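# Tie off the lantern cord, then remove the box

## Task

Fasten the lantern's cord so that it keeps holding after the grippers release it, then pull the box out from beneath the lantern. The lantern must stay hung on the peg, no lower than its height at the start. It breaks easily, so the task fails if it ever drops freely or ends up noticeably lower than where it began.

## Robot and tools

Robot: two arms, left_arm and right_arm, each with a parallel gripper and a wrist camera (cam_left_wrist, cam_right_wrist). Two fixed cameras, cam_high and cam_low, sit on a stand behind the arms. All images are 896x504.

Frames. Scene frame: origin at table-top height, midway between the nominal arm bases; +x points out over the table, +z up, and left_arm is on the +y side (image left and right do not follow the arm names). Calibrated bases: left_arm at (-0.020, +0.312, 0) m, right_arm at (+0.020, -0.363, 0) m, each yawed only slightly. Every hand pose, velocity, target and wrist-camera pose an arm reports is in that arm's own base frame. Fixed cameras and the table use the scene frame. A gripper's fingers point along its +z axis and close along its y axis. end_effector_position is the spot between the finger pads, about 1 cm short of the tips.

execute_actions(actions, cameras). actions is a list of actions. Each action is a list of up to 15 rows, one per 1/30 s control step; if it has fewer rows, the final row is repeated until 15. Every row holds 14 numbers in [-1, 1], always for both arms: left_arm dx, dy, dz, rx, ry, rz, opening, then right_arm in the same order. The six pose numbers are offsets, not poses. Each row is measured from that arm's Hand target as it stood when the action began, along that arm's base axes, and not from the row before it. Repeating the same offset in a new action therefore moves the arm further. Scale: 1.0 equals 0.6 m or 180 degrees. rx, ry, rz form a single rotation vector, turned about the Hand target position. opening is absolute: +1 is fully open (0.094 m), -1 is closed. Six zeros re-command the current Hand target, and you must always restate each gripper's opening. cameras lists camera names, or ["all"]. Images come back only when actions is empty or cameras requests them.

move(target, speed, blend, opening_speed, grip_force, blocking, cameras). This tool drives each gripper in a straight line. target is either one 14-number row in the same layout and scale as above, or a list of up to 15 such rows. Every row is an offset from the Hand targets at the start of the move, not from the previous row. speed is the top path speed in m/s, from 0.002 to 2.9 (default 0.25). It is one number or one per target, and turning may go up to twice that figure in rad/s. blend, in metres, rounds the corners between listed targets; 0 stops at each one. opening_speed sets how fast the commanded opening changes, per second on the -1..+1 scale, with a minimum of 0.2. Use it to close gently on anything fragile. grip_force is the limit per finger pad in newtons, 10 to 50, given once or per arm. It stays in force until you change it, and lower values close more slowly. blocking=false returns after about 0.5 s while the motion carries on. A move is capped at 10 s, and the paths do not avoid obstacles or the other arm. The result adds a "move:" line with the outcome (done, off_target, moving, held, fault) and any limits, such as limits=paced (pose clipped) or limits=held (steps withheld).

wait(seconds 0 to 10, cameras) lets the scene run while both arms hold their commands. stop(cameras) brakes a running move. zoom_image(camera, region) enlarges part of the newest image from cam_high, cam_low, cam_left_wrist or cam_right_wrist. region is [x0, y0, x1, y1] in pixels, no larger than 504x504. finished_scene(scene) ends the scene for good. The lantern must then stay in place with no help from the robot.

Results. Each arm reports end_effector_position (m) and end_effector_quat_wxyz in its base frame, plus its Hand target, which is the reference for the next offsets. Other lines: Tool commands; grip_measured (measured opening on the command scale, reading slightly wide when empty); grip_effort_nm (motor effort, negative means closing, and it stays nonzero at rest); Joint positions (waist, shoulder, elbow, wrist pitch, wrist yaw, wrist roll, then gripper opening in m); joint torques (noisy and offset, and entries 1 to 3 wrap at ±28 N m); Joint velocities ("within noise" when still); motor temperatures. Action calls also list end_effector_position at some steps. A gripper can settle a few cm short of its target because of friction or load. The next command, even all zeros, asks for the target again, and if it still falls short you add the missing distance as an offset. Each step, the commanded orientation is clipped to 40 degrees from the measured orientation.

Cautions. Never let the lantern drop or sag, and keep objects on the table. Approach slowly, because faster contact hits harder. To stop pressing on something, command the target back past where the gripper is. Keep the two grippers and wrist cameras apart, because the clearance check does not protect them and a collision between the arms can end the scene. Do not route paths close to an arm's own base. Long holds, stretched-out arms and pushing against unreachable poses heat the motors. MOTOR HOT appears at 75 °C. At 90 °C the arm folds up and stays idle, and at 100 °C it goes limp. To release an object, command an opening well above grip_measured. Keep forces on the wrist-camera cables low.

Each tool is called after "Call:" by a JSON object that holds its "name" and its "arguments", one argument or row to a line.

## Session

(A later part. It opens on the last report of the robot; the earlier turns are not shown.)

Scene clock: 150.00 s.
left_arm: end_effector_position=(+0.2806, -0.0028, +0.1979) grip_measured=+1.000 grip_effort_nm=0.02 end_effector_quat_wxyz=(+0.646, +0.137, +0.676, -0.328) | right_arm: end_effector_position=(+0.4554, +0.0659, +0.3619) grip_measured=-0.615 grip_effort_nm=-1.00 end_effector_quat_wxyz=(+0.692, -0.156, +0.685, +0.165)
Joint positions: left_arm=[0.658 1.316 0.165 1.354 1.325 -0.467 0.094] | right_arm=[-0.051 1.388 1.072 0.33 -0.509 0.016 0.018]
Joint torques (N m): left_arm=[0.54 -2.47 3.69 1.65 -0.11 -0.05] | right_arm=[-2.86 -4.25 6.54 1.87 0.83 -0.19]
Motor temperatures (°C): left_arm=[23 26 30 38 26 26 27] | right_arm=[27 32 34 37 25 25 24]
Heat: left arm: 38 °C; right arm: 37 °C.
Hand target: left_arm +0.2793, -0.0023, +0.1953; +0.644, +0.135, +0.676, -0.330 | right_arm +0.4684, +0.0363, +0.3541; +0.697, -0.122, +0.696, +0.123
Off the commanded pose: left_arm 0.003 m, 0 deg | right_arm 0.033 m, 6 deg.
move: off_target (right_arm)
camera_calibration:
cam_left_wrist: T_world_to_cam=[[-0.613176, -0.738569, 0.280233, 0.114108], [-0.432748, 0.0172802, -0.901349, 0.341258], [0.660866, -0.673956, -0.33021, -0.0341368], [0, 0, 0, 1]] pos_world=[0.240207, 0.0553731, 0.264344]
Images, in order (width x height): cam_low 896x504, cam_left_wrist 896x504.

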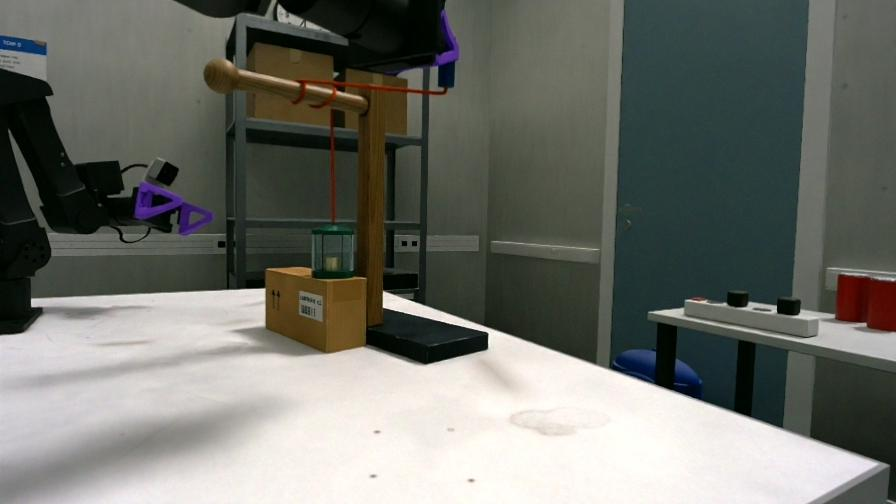

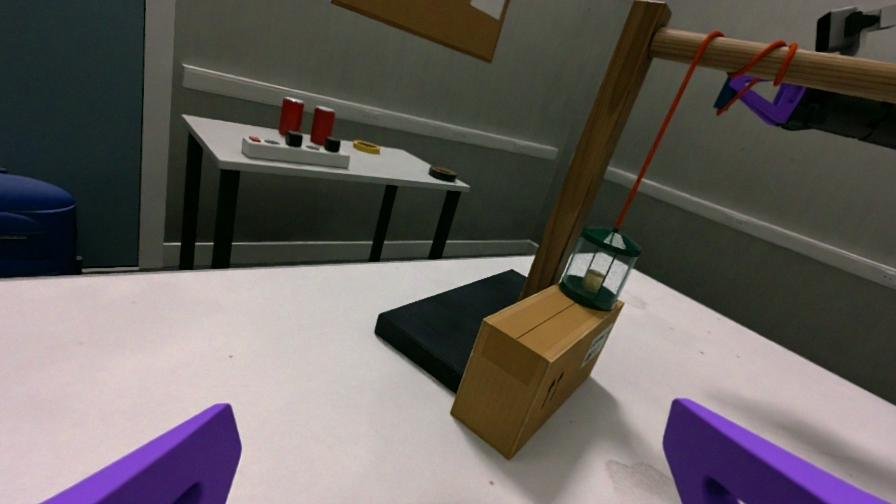

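Call:
{"name": "move", "arguments": {
  "target": [
    [0,0,0,0,0,0,1,-0.114,0.09,-0.223,0.287,0.105,0,-0.85],
    [0,0,0,0,0,0,1,-0.19,0.24,-0.39,0.574,0.209,0,-0.85]
  ],
  "cameras": ["all"],
  "speed": 0.2,
  "blend": 0.02
}}

Scene clock: 158.77 s.
left_arm: end_effector_position=(+0.2806, -0.0028, +0.1979) grip_measured=+1.000 grip_effort_nm=0.02 end_effector_quat_wxyz=(+0.646, +0.137, +0.676, -0.328) | right_arm: end_effector_position=(+0.3570, +0.1904, +0.1260) grip_measured=-0.615 grip_effort_nm=-1.00 end_effector_quat_wxyz=(+0.269, +0.508, +0.510, +0.640)
Joint positions: left_arm=[0.658 1.316 0.165 1.354 1.325 -0.467 0.094] | right_arm=[0.566 1.799 0.294 1.468 0.177 1.962 0.018]
Joint torques (N m): left_arm=[0.53 -2.52 3.64 1.67 -0.11 -0.06] | right_arm=[0.1 -1.63 1.63 2.83 0.48 -0.46]
Heat: left arm: 38 °C; right arm: 37 °C.
Hand target: left_arm +0.2793, -0.0023, +0.1953; +0.644, +0.135, +0.676, -0.330 | right_arm +0.3543, +0.1804, +0.1201; +0.299, +0.500, +0.500, +0.640
Off the commanded pose: left_arm 0.003 m, 0 deg | right_arm 0.012 m, 4 deg.
joint sent to its limit (right arm) — joint 4 (wrist pitch), upper limit. The joint targets still meet the commanded pose.
move: off_target (right_arm)
camera_calibration:
cam_left_wrist: T_world_to_cam=[[-0.613176, -0.738569, 0.280233, 0.114108], [-0.432748, 0.0172802, -0.901349, 0.341258], [0.660866, -0.673956, -0.33021, -0.0341368], [0, 0, 0, 1]] pos_world=[0.240207, 0.0553731, 0.264344]
cam_right_wrist: T_world_to_cam=[[-0.15645, 0.326055, -0.932315, 0.112444], [-0.695508, 0.633848, 0.338385, 0.125012], [0.701279, 0.701373, 0.127608, -0.30988], [0, 0, 0, 1]] pos_world=[0.321851, 0.10144, 0.102074]

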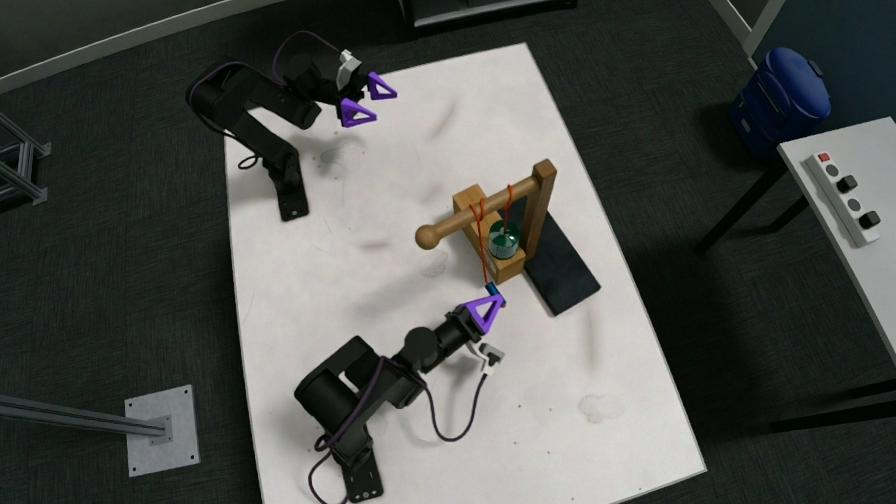

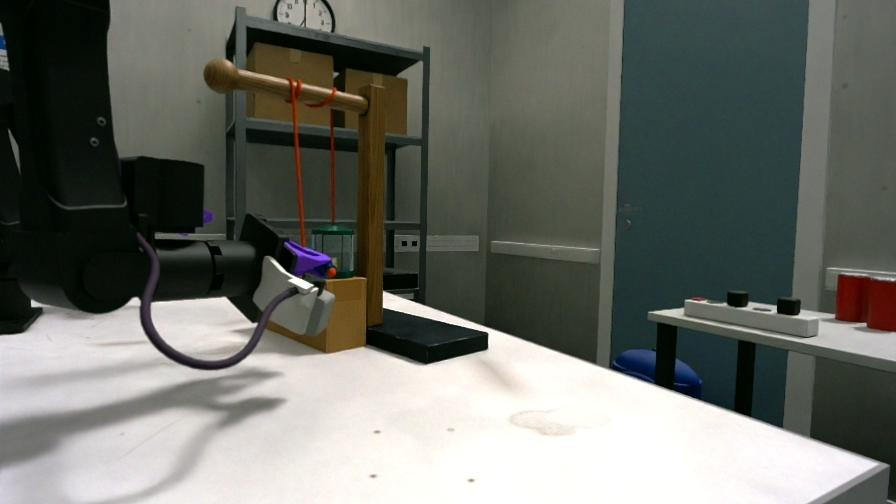

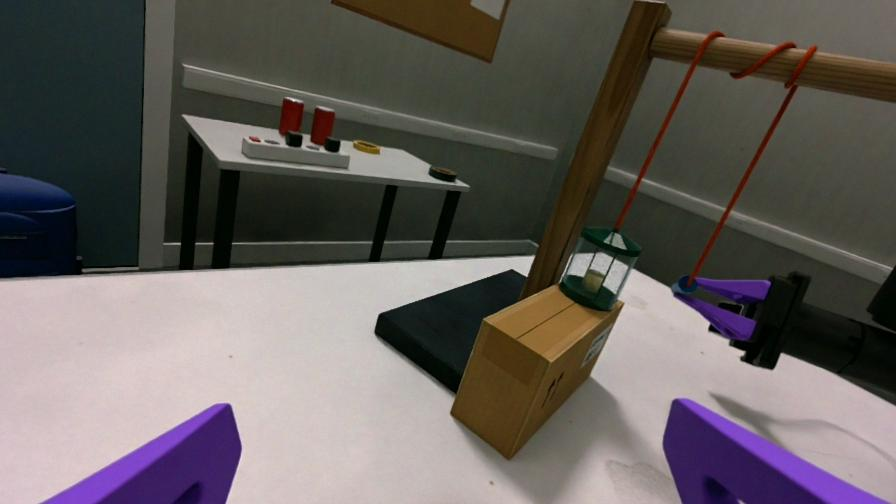

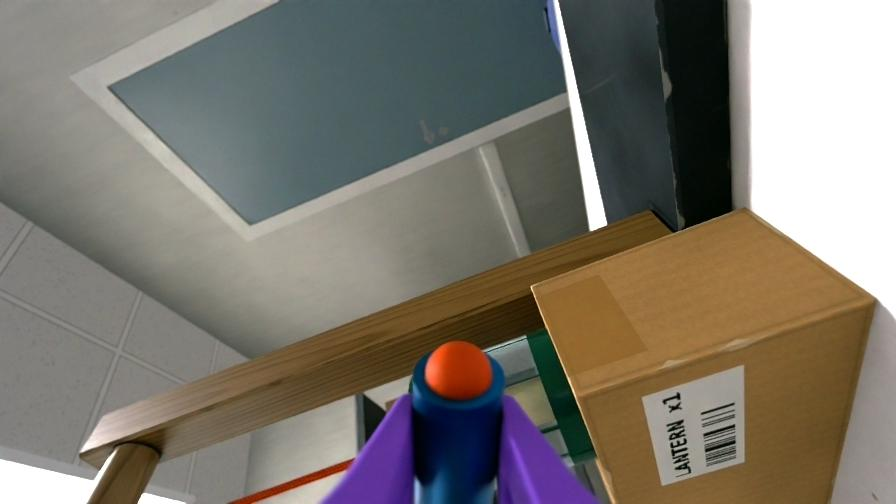

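Call:
{"name": "move", "arguments": {
  "target": [0,0,0,0,0,0,1,-0.02,0.055,-0.01,0,0,0,-0.85],
  "cameras": ["cam_high","cam_low","cam_left_wrist","cam_right_wrist"],
  "speed": 0.08
}}

Scene clock: 160.50 s.
left_arm: end_effector_position=(+0.2806, -0.0028, +0.1979) grip_measured=+1.000 grip_effort_nm=0.02 end_effector_quat_wxyz=(+0.646, +0.137, +0.676, -0.328) | right_arm: end_effector_position=(+0.3477, +0.2183, +0.1227) grip_measured=-0.615 grip_effort_nm=-1.00 end_effector_quat_wxyz=(+0.278, +0.517, +0.501, +0.636)
Joint positions: left_arm=[0.658 1.316 0.165 1.354 1.325 -0.467 0.094] | right_arm=[0.71 1.843 0.336 1.468 0.351 1.973 0.018]
Joint torques (N m): left_arm=[0.46 -2.51 3.66 1.66 -0.11 -0.05] | right_arm=[0.53 -1.66 1.58 2.8 0.23 -0.51]
Heat: left arm: 38 °C; right arm: 38 °C.
Hand target: left_arm +0.2793, -0.0023, +0.1953; +0.644, +0.135, +0.676, -0.330 | right_arm +0.3423, +0.2133, +0.1140; +0.299, +0.501, +0.500, +0.640
Off the commanded pose: left_arm 0.003 m, 0 deg | right_arm 0.011 m, 3 deg.
joint sent to its limit (right arm) — joint 4 (wrist pitch), upper limit. The joint targets still meet the commanded pose.
move: off_target (right_arm)
camera_calibration:
cam_left_wrist: T_world_to_cam=[[-0.613176, -0.738569, 0.280233, 0.114108], [-0.432748, 0.0172802, -0.901349, 0.341258], [0.660866, -0.673956, -0.33021, -0.0341368], [0, 0, 0, 1]] pos_world=[0.240207, 0.0553731, 0.264344]
cam_right_wrist: T_world_to_cam=[[-0.14839, 0.334784, -0.930537, 0.0938973], [-0.675148, 0.653254, 0.342688, 0.0901442], [0.722604, 0.679102, 0.129092, -0.325268], [0, 0, 0, 1]] pos_world=[0.309834, 0.130567, 0.0984732]

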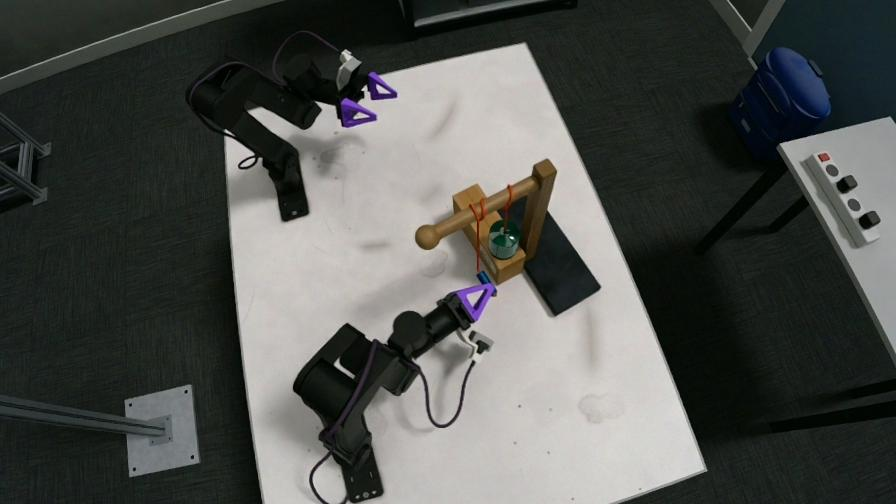

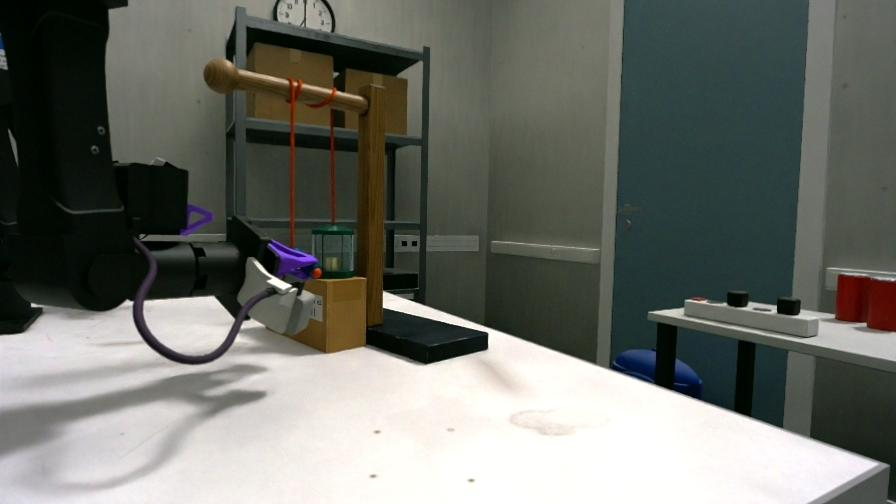

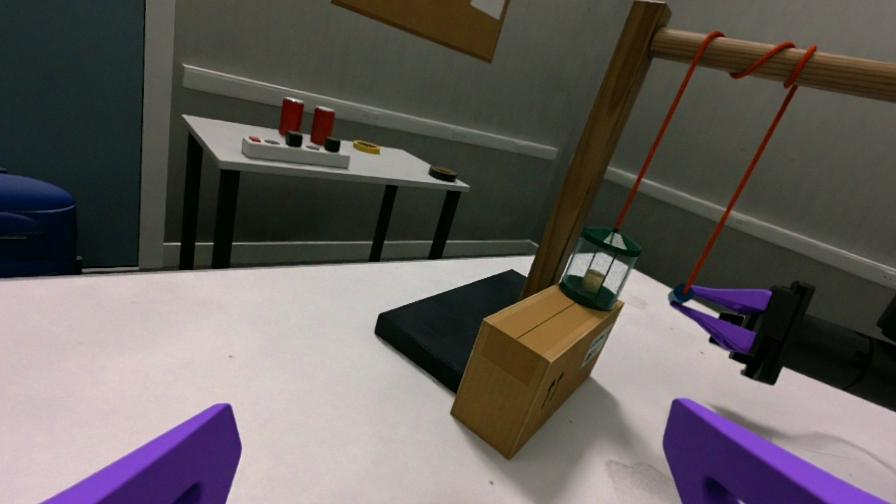

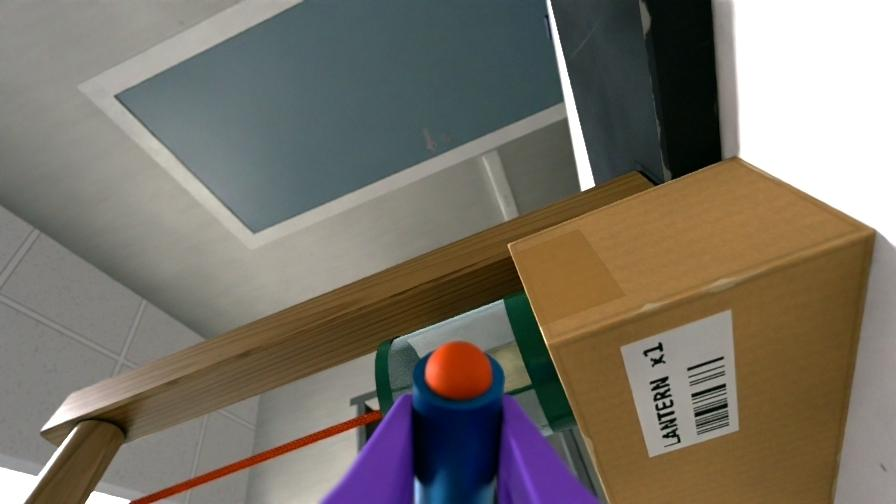

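Call:
{"name": "move", "arguments": {
  "target": [0,0,0,0,0,0,1,0,0,0,0,0,0,0.3],
  "cameras": ["cam_left_wrist","cam_right_wrist"],
  "opening_speed": 0.7
}}

Scene clock: 162.93 s.
left_arm: end_effector_position=(+0.2806, -0.0028, +0.1979) grip_measured=+1.000 grip_effort_nm=0.02 end_effector_quat_wxyz=(+0.646, +0.137, +0.676, -0.328) | right_arm: end_effector_position=(+0.3427, +0.2135, +0.0950) grip_measured=+0.299 grip_effort_nm=0.10 end_effector_quat_wxyz=(+0.284, +0.523, +0.531, +0.603)
Joint positions: left_arm=[0.658 1.316 0.165 1.354 1.325 -0.467 0.094] | right_arm=[0.71 1.893 0.312 1.462 0.353 1.949 0.061]
Joint torques (N m): left_arm=[0.46 -2.51 3.67 1.65 -0.11 -0.04] | right_arm=[0.64 -5.08 2.91 2.88 0.23 -0.22]
Heat: left arm: 38 °C; right arm: 38 °C.
Hand target: left_arm +0.2793, -0.0023, +0.1953; +0.644, +0.135, +0.676, -0.330 | right_arm +0.3423, +0.2133, +0.1140; +0.299, +0.500, +0.500, +0.640
Off the commanded pose: left_arm 0.003 m, 0 deg | right_arm 0.019 m, 6 deg.
joint sent to its limit (right arm) — joint 4 (wrist pitch), upper limit. The joint targets still meet the commanded pose.
move: off_target (right_arm)
camera_calibration:
cam_left_wrist: T_world_to_cam=[[-0.613176, -0.738569, 0.280233, 0.114108], [-0.432748, 0.0172802, -0.901349, 0.341258], [0.660866, -0.673956, -0.33021, -0.0341368], [0, 0, 0, 1]] pos_world=[0.240207, 0.0553731, 0.264344]
cam_right_wrist: T_world_to_cam=[[-0.196738, 0.265156, -0.943921, 0.10171], [-0.65751, 0.678482, 0.327634, 0.0893962], [0.727307, 0.685095, 0.040859, -0.309401], [0, 0, 0, 1]] pos_world=[0.303819, 0.124347, 0.0793588]
Images, in order (width x height): cam_left_wrist 896x504, cam_right_wrist 896x504.

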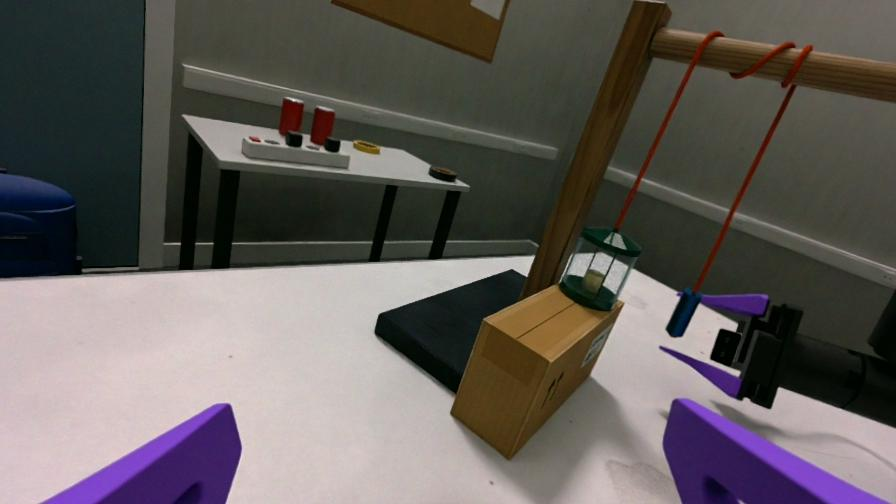

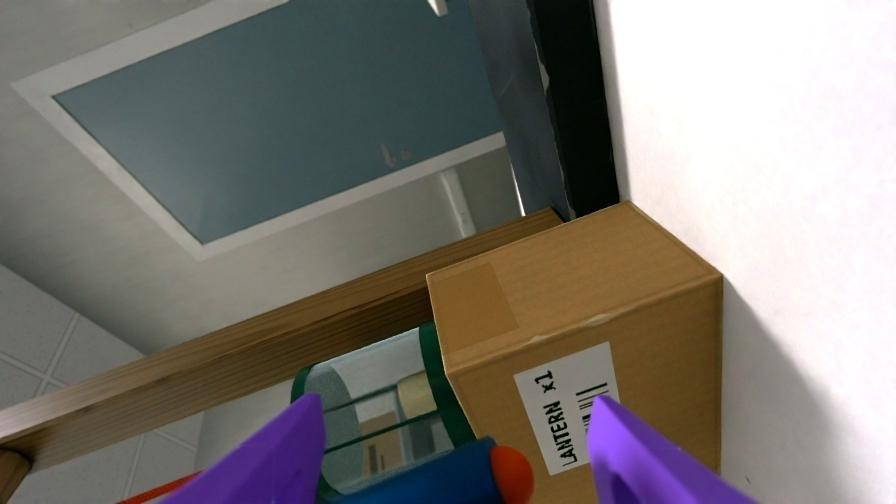

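Call:
{"name": "move", "arguments": {
  "target": [0,0,0,0,0,0,1,-0.188,-0.068,-0.03,0,0,0,0.5],
  "cameras": ["all"],
  "speed": 0.1,
  "opening_speed": 0.5
}}

Scene clock: 166.73 s.
left_arm: end_effector_position=(+0.2806, -0.0028, +0.1979) grip_measured=+1.000 grip_effort_nm=0.02 end_effector_quat_wxyz=(+0.646, +0.137, +0.676, -0.328) | right_arm: end_effector_position=(+0.2306, +0.1741, +0.0833) grip_measured=+0.499 grip_effort_nm=0.10 end_effector_quat_wxyz=(+0.332, +0.559, +0.513, +0.560)
Joint positions: left_arm=[0.658 1.316 0.165 1.354 1.325 -0.467 0.094] | right_arm=[1.176 1.712 -0.007 1.455 0.951 2.079 0.07]
Joint torques (N m): left_arm=[0.53 -2.48 3.69 1.65 -0.11 -0.06] | right_arm=[0.59 -4.68 2.1 2.15 0.32 -0.07]
Heat: left arm: 38 °C; right arm: 39 °C.
Hand target: left_arm +0.2793, -0.0023, +0.1953; +0.644, +0.135, +0.676, -0.330 | right_arm +0.2295, +0.1725, +0.0960; +0.299, +0.500, +0.500, +0.640
Off the commanded pose: left_arm 0.003 m, 0 deg | right_arm 0.013 m, 12 deg.
joint sent to its limit (right arm) — joint 3 (elbow), lower limit, where the elbow is as bent as it goes. The joint targets are off in orientation, not in position.
move: off_target (right_arm)
camera_calibration:
cam_left_wrist: T_world_to_cam=[[-0.613176, -0.738569, 0.280233, 0.114108], [-0.432748, 0.0172802, -0.901349, 0.341258], [0.660866, -0.673956, -0.33021, -0.0341368], [0, 0, 0, 1]] pos_world=[0.240207, 0.0553731, 0.264344]
cam_right_wrist: T_world_to_cam=[[-0.1863, 0.240584, -0.952581, 0.0816104], [-0.54663, 0.780256, 0.303968, 0.0049174], [0.816387, 0.577339, -0.0138511, -0.197518], [0, 0, 0, 1]] pos_world=[0.179143, 0.0905641, 0.0735099]

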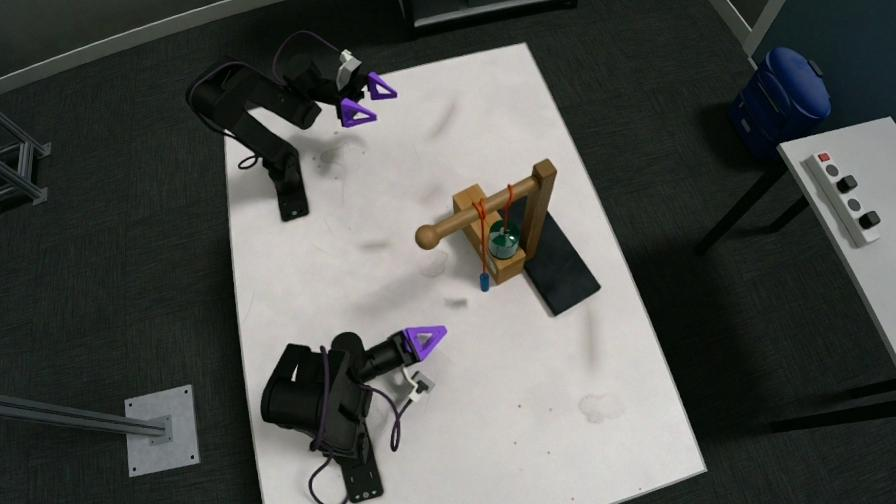

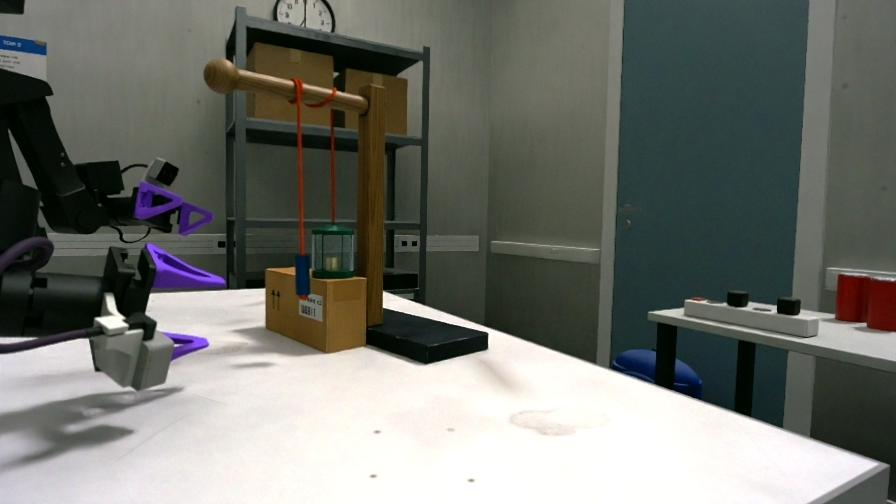

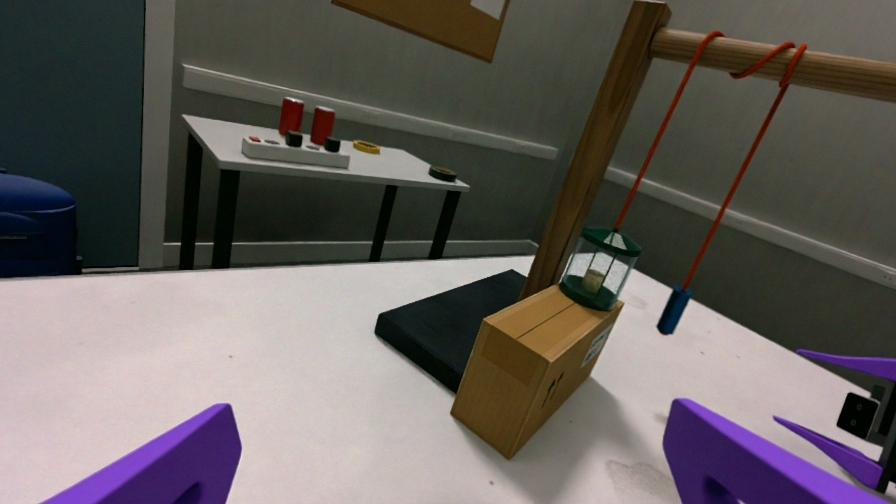

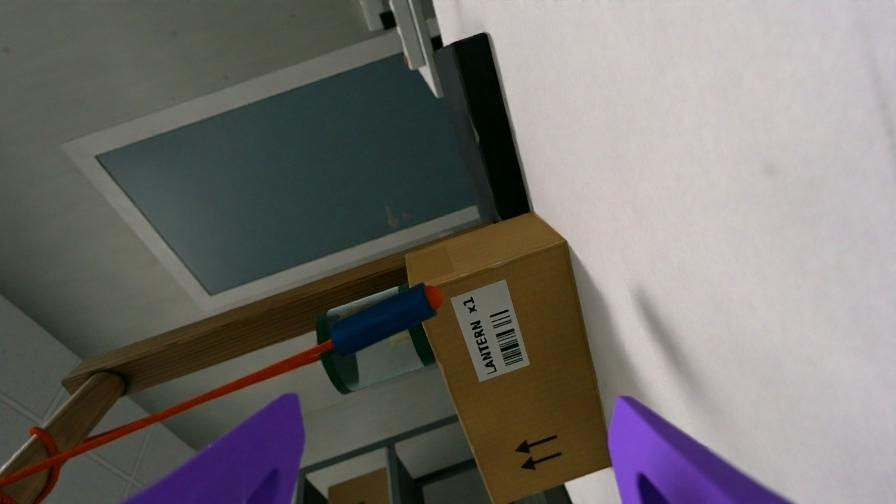

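Call:
{"name": "move", "arguments": {
  "target": [0.181,-0.23,-0.142,0.181,0.007,-0.231,1,0.03,-0.15,0.08,-0.1,-0.03,0,0.5],
  "cameras": ["all"]
}}

Scene clock: 177.43 s.
left_arm: end_effector_position=(+0.3862, -0.1377, +0.1137) grip_measured=+1.000 grip_effort_nm=0.02 end_effector_quat_wxyz=(+0.423, +0.530, +0.657, -0.328) | right_arm: end_effector_position=(+0.2481, +0.0834, +0.1495) grip_measured=+0.499 grip_effort_nm=0.10 end_effector_quat_wxyz=(+0.373, +0.442, +0.604, +0.548)
Joint positions: left_arm=[0.058 1.879 1.172 -0.512 1.099 1.198 0.094] | right_arm=[0.275 0.194 -0.005 0.078 -0.066 1.597 0.07]
Joint torques (N m): left_arm=[-0.43 -8.55 6.93 0.75 0.47 0.05] | right_arm=[-0.47 1.22 6.43 1.79 -0.08 -0.16]
Heat: left arm: 38 °C; right arm: 39 °C.
Hand target: left_arm +0.3879, -0.1403, +0.1102; +0.417, +0.531, +0.656, -0.337 | right_arm +0.2475, +0.0825, +0.1440; +0.397, +0.417, +0.580, +0.577
Off the commanded pose: left_arm 0.005 m, 1 deg | right_arm 0.006 m, 6 deg.
joint sent to its limit (right arm) — joint 3 (elbow), lower limit, where the elbow is as bent as it goes. The joint targets are off in orientation, not in position.
move: off_target (right_arm)
camera_calibration:
cam_left_wrist: T_world_to_cam=[[-0.975105, -0.221742, -0.000617951, 0.345705], [-0.165514, 0.729692, -0.663442, 0.281137], [0.147564, -0.646823, -0.748228, 0.0269019], [0, 0, 0, 1]] pos_world=[0.379661, -0.111085, 0.20686]
cam_right_wrist: T_world_to_cam=[[-0.108304, -0.0184109, -0.993947, 0.178179], [-0.691664, 0.71955, 0.0620382, 0.142397], [0.714052, 0.694197, -0.0906645, -0.13145], [0, 0, 0, 1]] pos_world=[0.211651, -0.00792972, 0.156348]

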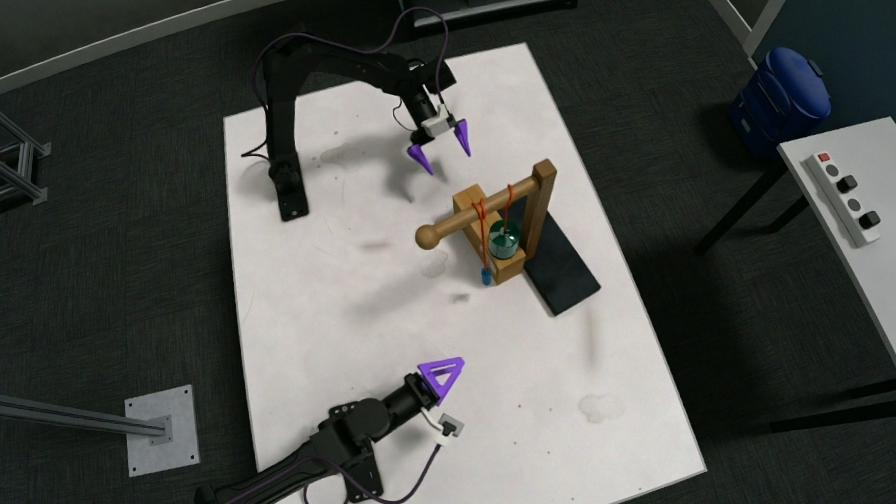

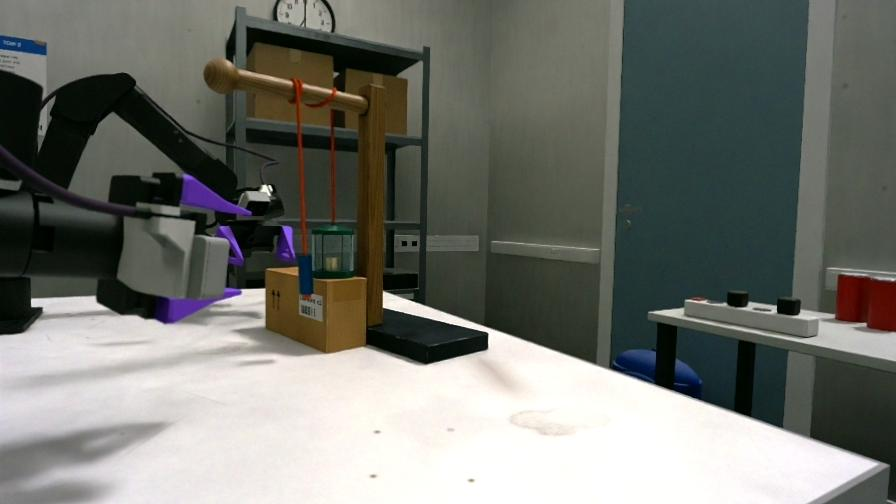

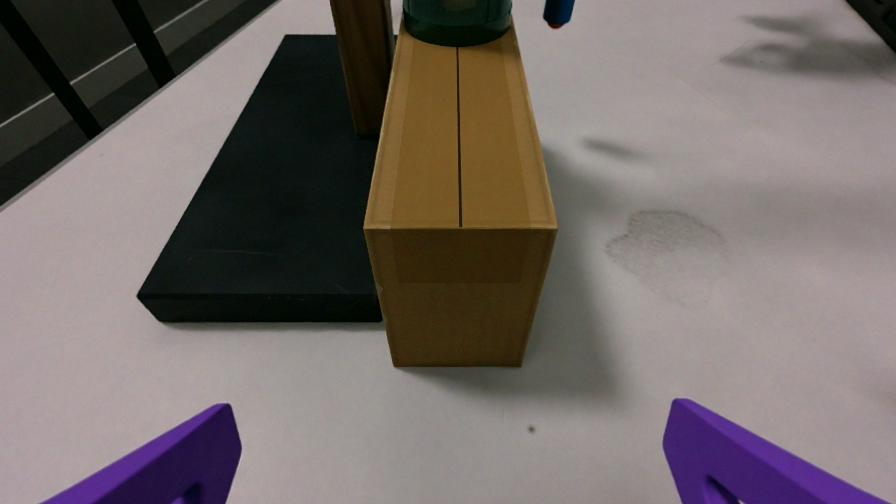

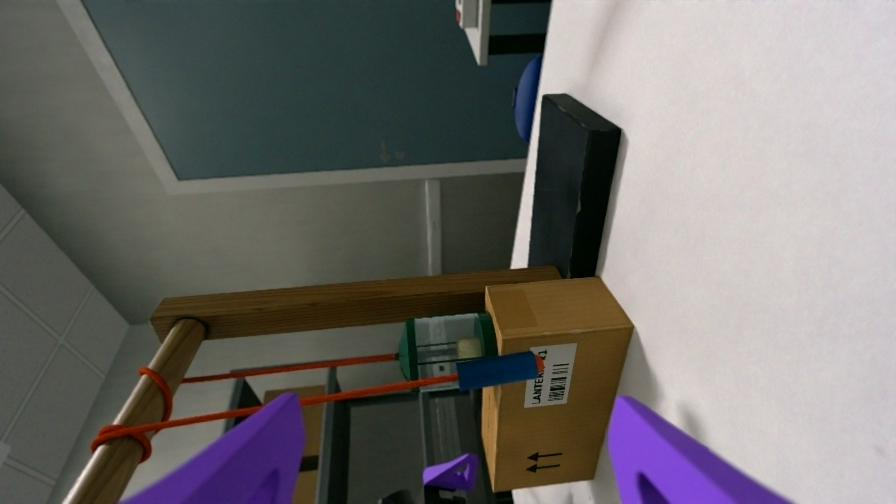

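Call:
{"name": "move", "arguments": {
  "target": [0.035,-0.192,-0.075,0,0,0,1,0,0,0,0,0,0,0.5],
  "cameras": ["cam_high","cam_low","cam_left_wrist"],
  "speed": 0.12
}}

Scene clock: 180.27 s.
left_arm: end_effector_position=(+0.4117, -0.2560, +0.0788) grip_measured=+1.000 grip_effort_nm=0.02 end_effector_quat_wxyz=(+0.430, +0.536, +0.647, -0.330) | right_arm: end_effector_position=(+0.2479, +0.0840, +0.1495) grip_measured=+0.499 grip_effort_nm=0.10 end_effector_quat_wxyz=(+0.372, +0.441, +0.605, +0.549)
Joint positions: left_arm=[-0.253 2.028 1.137 0.113 0.942 0.711 0.094] | right_arm=[0.275 0.194 -0.005 0.078 -0.07 1.596 0.07]
Joint torques (N m): left_arm=[-0.05 -10.13 4.66 1.63 0.28 -0.07] | right_arm=[-0.66 1.22 6.42 1.81 -0.08 -0.16]
Heat: left arm: 37 °C; right arm: 39 °C.
Hand target: left_arm +0.4089, -0.2555, +0.0653; +0.418, +0.531, +0.656, -0.337 | right_arm +0.2475, +0.0825, +0.1440; +0.397, +0.417, +0.580, +0.577
Off the commanded pose: left_arm 0.014 m, 2 deg | right_arm 0.006 m, 6 deg.
joint sent to its limit (right arm) — joint 3 (elbow), lower limit, where the elbow is as bent as it goes. The joint targets are off in orientation, not in position.
move: off_target (left_arm, right_arm)
camera_calibration:
cam_left_wrist: T_world_to_cam=[[-0.978118, -0.207234, -0.0184391, 0.350693], [-0.140795, 0.724565, -0.674672, 0.337919], [0.153175, -0.657313, -0.737887, -0.0853754], [0, 0, 0, 1]] pos_world=[0.403674, -0.228287, 0.171454]
Images, in order (width x height): cam_high 896x504, cam_low 896x504, cam_left_wrist 896x504.

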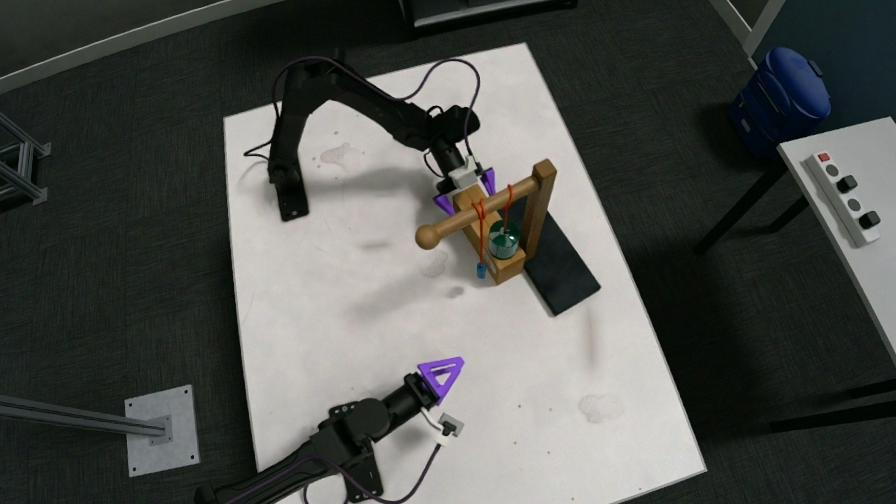

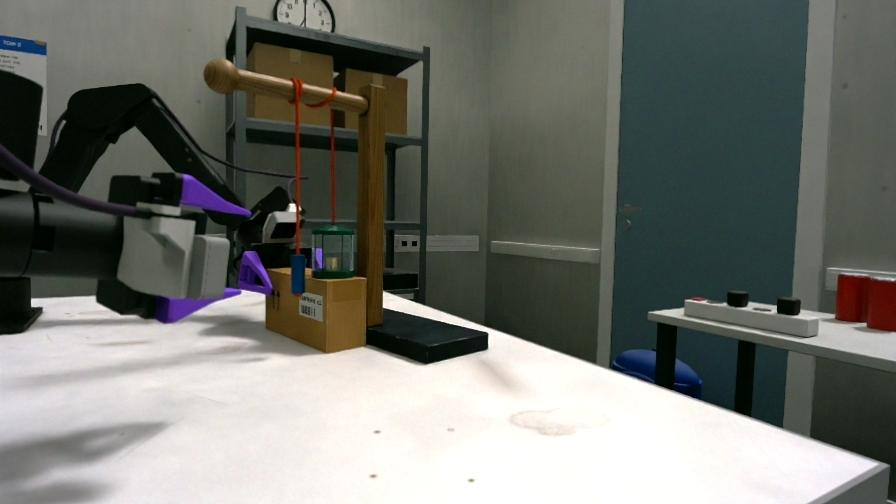

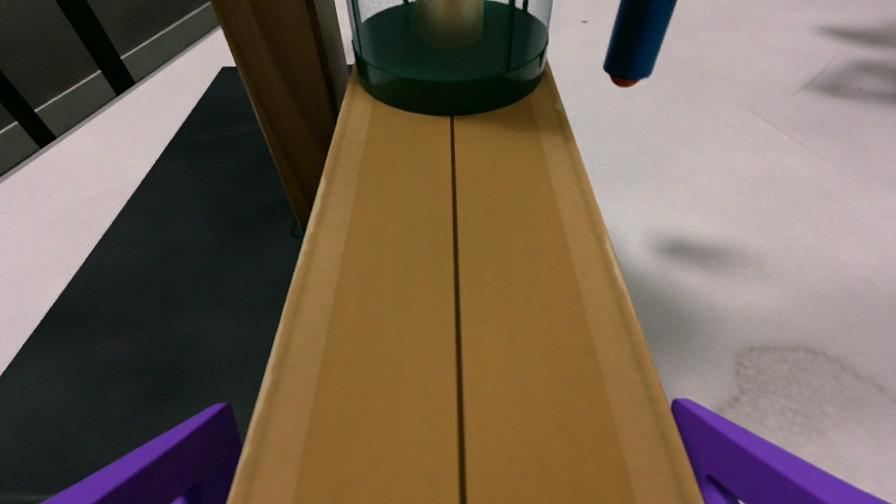

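Call:
{"name": "move", "arguments": {
  "target": [
    [0.0,0,-0.017,0,0,0,1,0,0,0,0,0,0,0.5],
    [0.0,0,-0.017,0,0,0,0.05,0,0,0,0,0,0,0.5]
  ],
  "cameras": ["cam_high","cam_low","cam_left_wrist"],
  "speed": 0.1,
  "opening_speed": 0.5,
  "grip_force": [30,50]
}}

Scene clock: 184.67 s.
left_arm: end_effector_position=(+0.4136, -0.2563, +0.0713) grip_measured=+0.336 grip_effort_nm=-0.64 end_effector_quat_wxyz=(+0.433, +0.536, +0.646, -0.328) | right_arm: end_effector_position=(+0.2479, +0.0840, +0.1495) grip_measured=+0.499 grip_effort_nm=0.10 end_effector_quat_wxyz=(+0.372, +0.441, +0.605, +0.549)
Joint positions: left_arm=[-0.253 2.051 1.13 0.15 0.942 0.709 0.063] | right_arm=[0.275 0.194 -0.005 0.078 -0.07 1.596 0.07]
Joint torques (N m): left_arm=[-0.01 -10.04 4.26 1.62 0.29 -0.06] | right_arm=[-0.65 1.26 6.41 1.79 -0.08 -0.15]
Heat: left arm: 37 °C; right arm: 38 °C.
Hand target: left_arm +0.4089, -0.2555, +0.0550; +0.418, +0.531, +0.656, -0.337 | right_arm +0.2475, +0.0825, +0.1440; +0.397, +0.417, +0.580, +0.577
Off the commanded pose: left_arm 0.017 m, 2 deg | right_arm 0.006 m, 6 deg.
joint sent to its limit (right arm) — joint 3 (elbow), lower limit, where the elbow is as bent as it goes. The joint targets are off in orientation, not in position.
grip_force (N): 30, 50
move: off_target (left_arm, right_arm); target 2's new opening was sent with left_arm's hand 0.017 m and 2 deg from that target
camera_calibration:
cam_left_wrist: T_world_to_cam=[[-0.977674, -0.208774, -0.0238176, 0.352036], [-0.137899, 0.723, -0.676945, 0.331948], [0.158549, -0.658547, -0.735648, -0.0941241], [0, 0, 0, 1]] pos_world=[0.404875, -0.228488, 0.163853]
Images, in order (width x height): cam_high 896x504, cam_low 896x504, cam_left_wrist 896x504.

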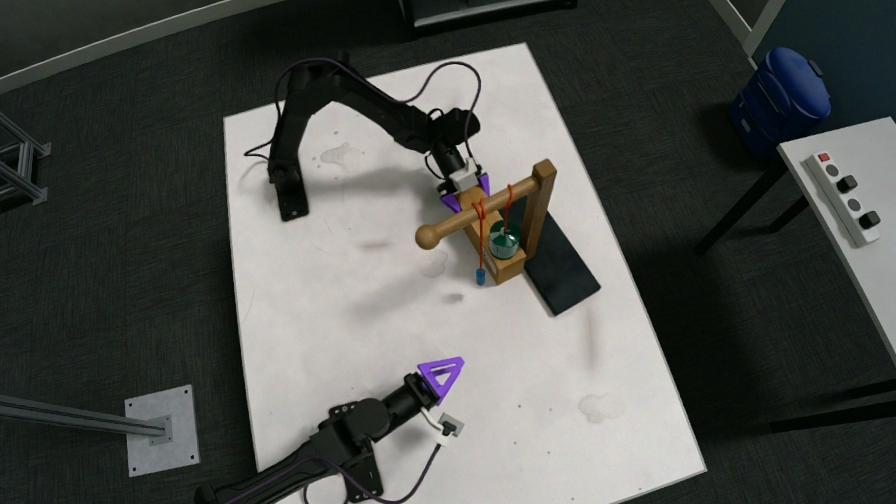

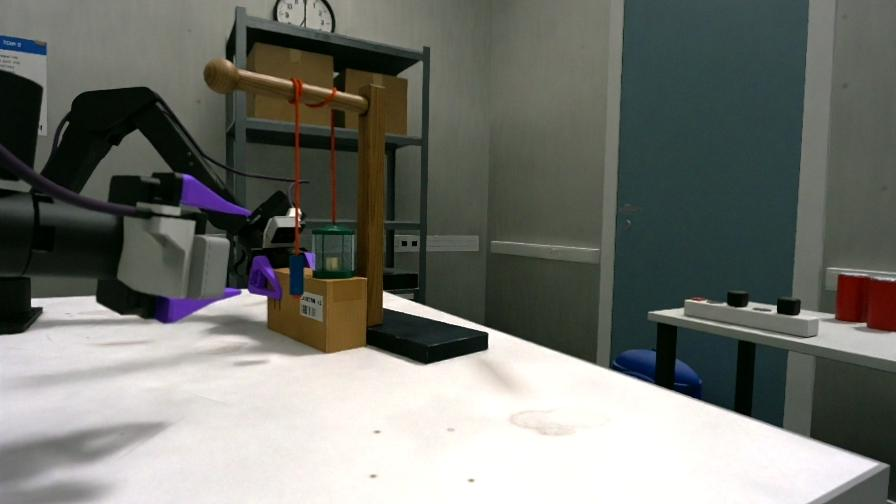

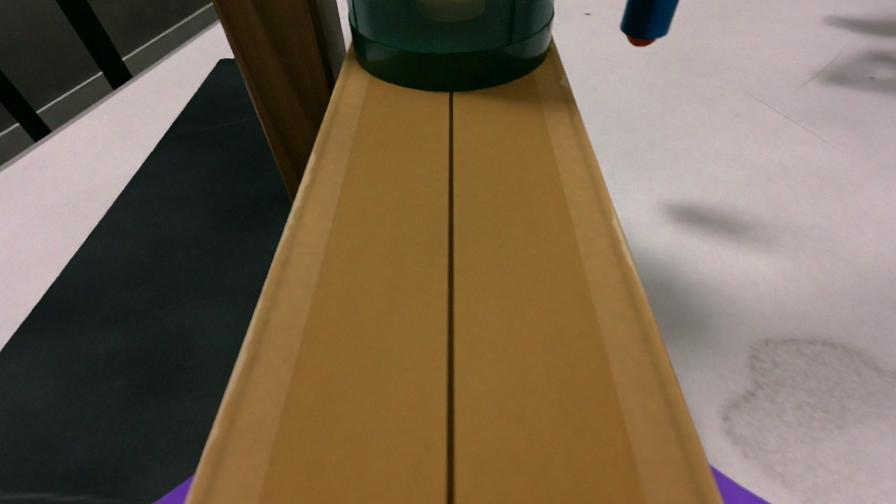

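Call:
{"name": "move", "arguments": {
  "target": [-0.014,0.067,0.0,0,0,0,0.05,0,0,0,0,0,0,0.5],
  "cameras": ["cam_high","cam_low","cam_left_wrist"],
  "speed": 0.04
}}

Scene clock: 187.10 s.
left_arm: end_effector_position=(+0.4089, -0.2270, +0.0699) grip_measured=+0.336 grip_effort_nm=-0.64 end_effector_quat_wxyz=(+0.441, +0.537, +0.633, -0.340) | right_arm: end_effector_position=(+0.2479, +0.0840, +0.1495) grip_measured=+0.499 grip_effort_nm=0.10 end_effector_quat_wxyz=(+0.372, +0.441, +0.605, +0.549)
Joint positions: left_arm=[-0.172 2.043 1.098 0.112 1.032 0.803 0.063] | right_arm=[0.275 0.194 -0.005 0.078 -0.07 1.596 0.07]
Joint torques (N m): left_arm=[1.37 -12.97 3 0.86 0.08 0.27] | right_arm=[-0.65 1.22 6.43 1.79 -0.08 -0.15]
Heat: left arm: 37 °C; right arm: 38 °C.
Hand target: left_arm +0.4005, -0.2152, +0.0549; +0.417, +0.531, +0.656, -0.337 | right_arm +0.2475, +0.0825, +0.1440; +0.397, +0.417, +0.580, +0.577
Off the commanded pose: left_arm 0.021 m, 4 deg | right_arm 0.006 m, 6 deg.
joint sent to its limit (right arm) — joint 3 (elbow), lower limit, where the elbow is as bent as it goes. The joint targets are off in orientation, not in position.
grip_force (N): 30, 50
move: off_target (left_arm, right_arm)
camera_calibration:
cam_left_wrist: T_world_to_cam=[[-0.981227, -0.190944, -0.0270938, 0.359411], [-0.117646, 0.703951, -0.700437, 0.298245], [0.152817, -0.6841, -0.7132, -0.0800657], [0, 0, 0, 1]] pos_world=[0.399987, -0.196095, 0.161537]
Images, in order (width x height): cam_high 896x504, cam_low 896x504, cam_left_wrist 896x504.

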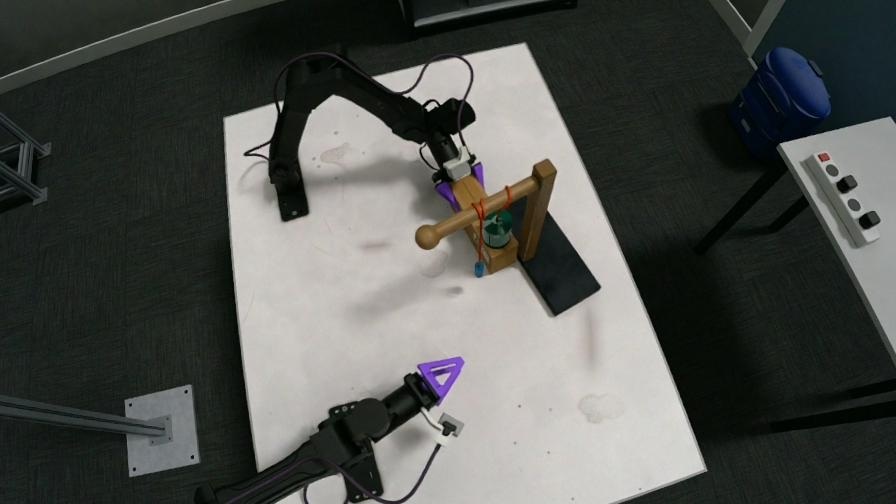

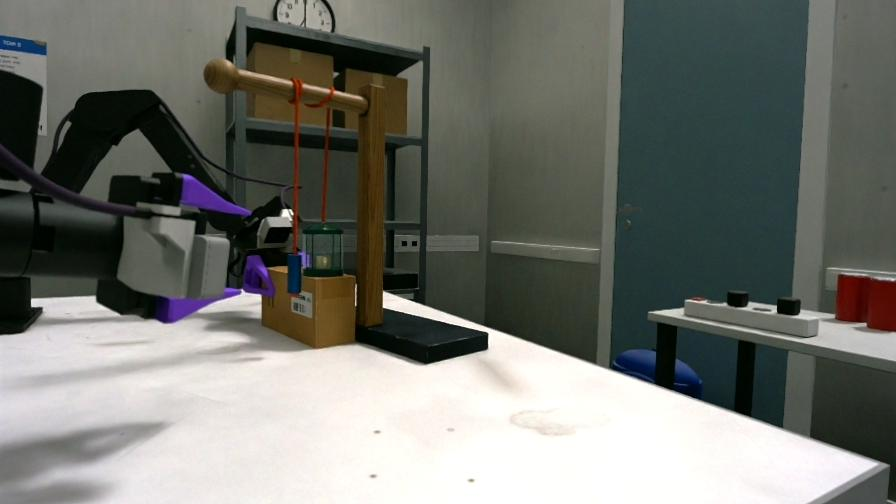

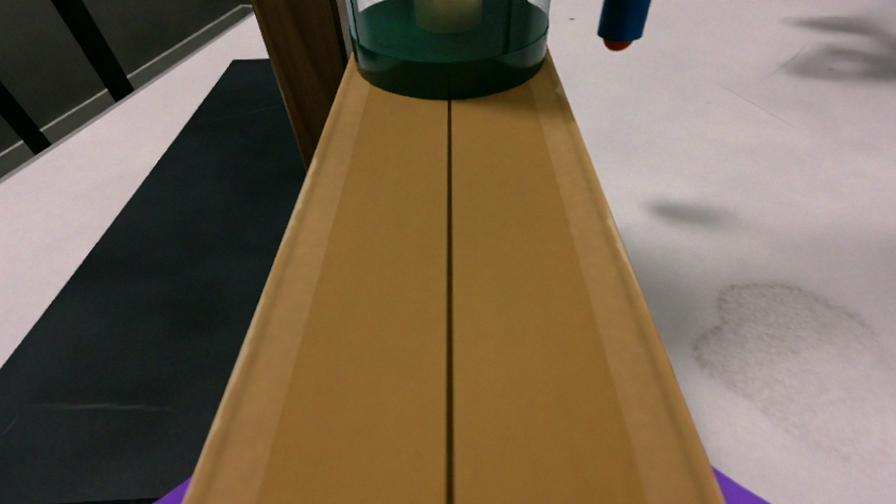

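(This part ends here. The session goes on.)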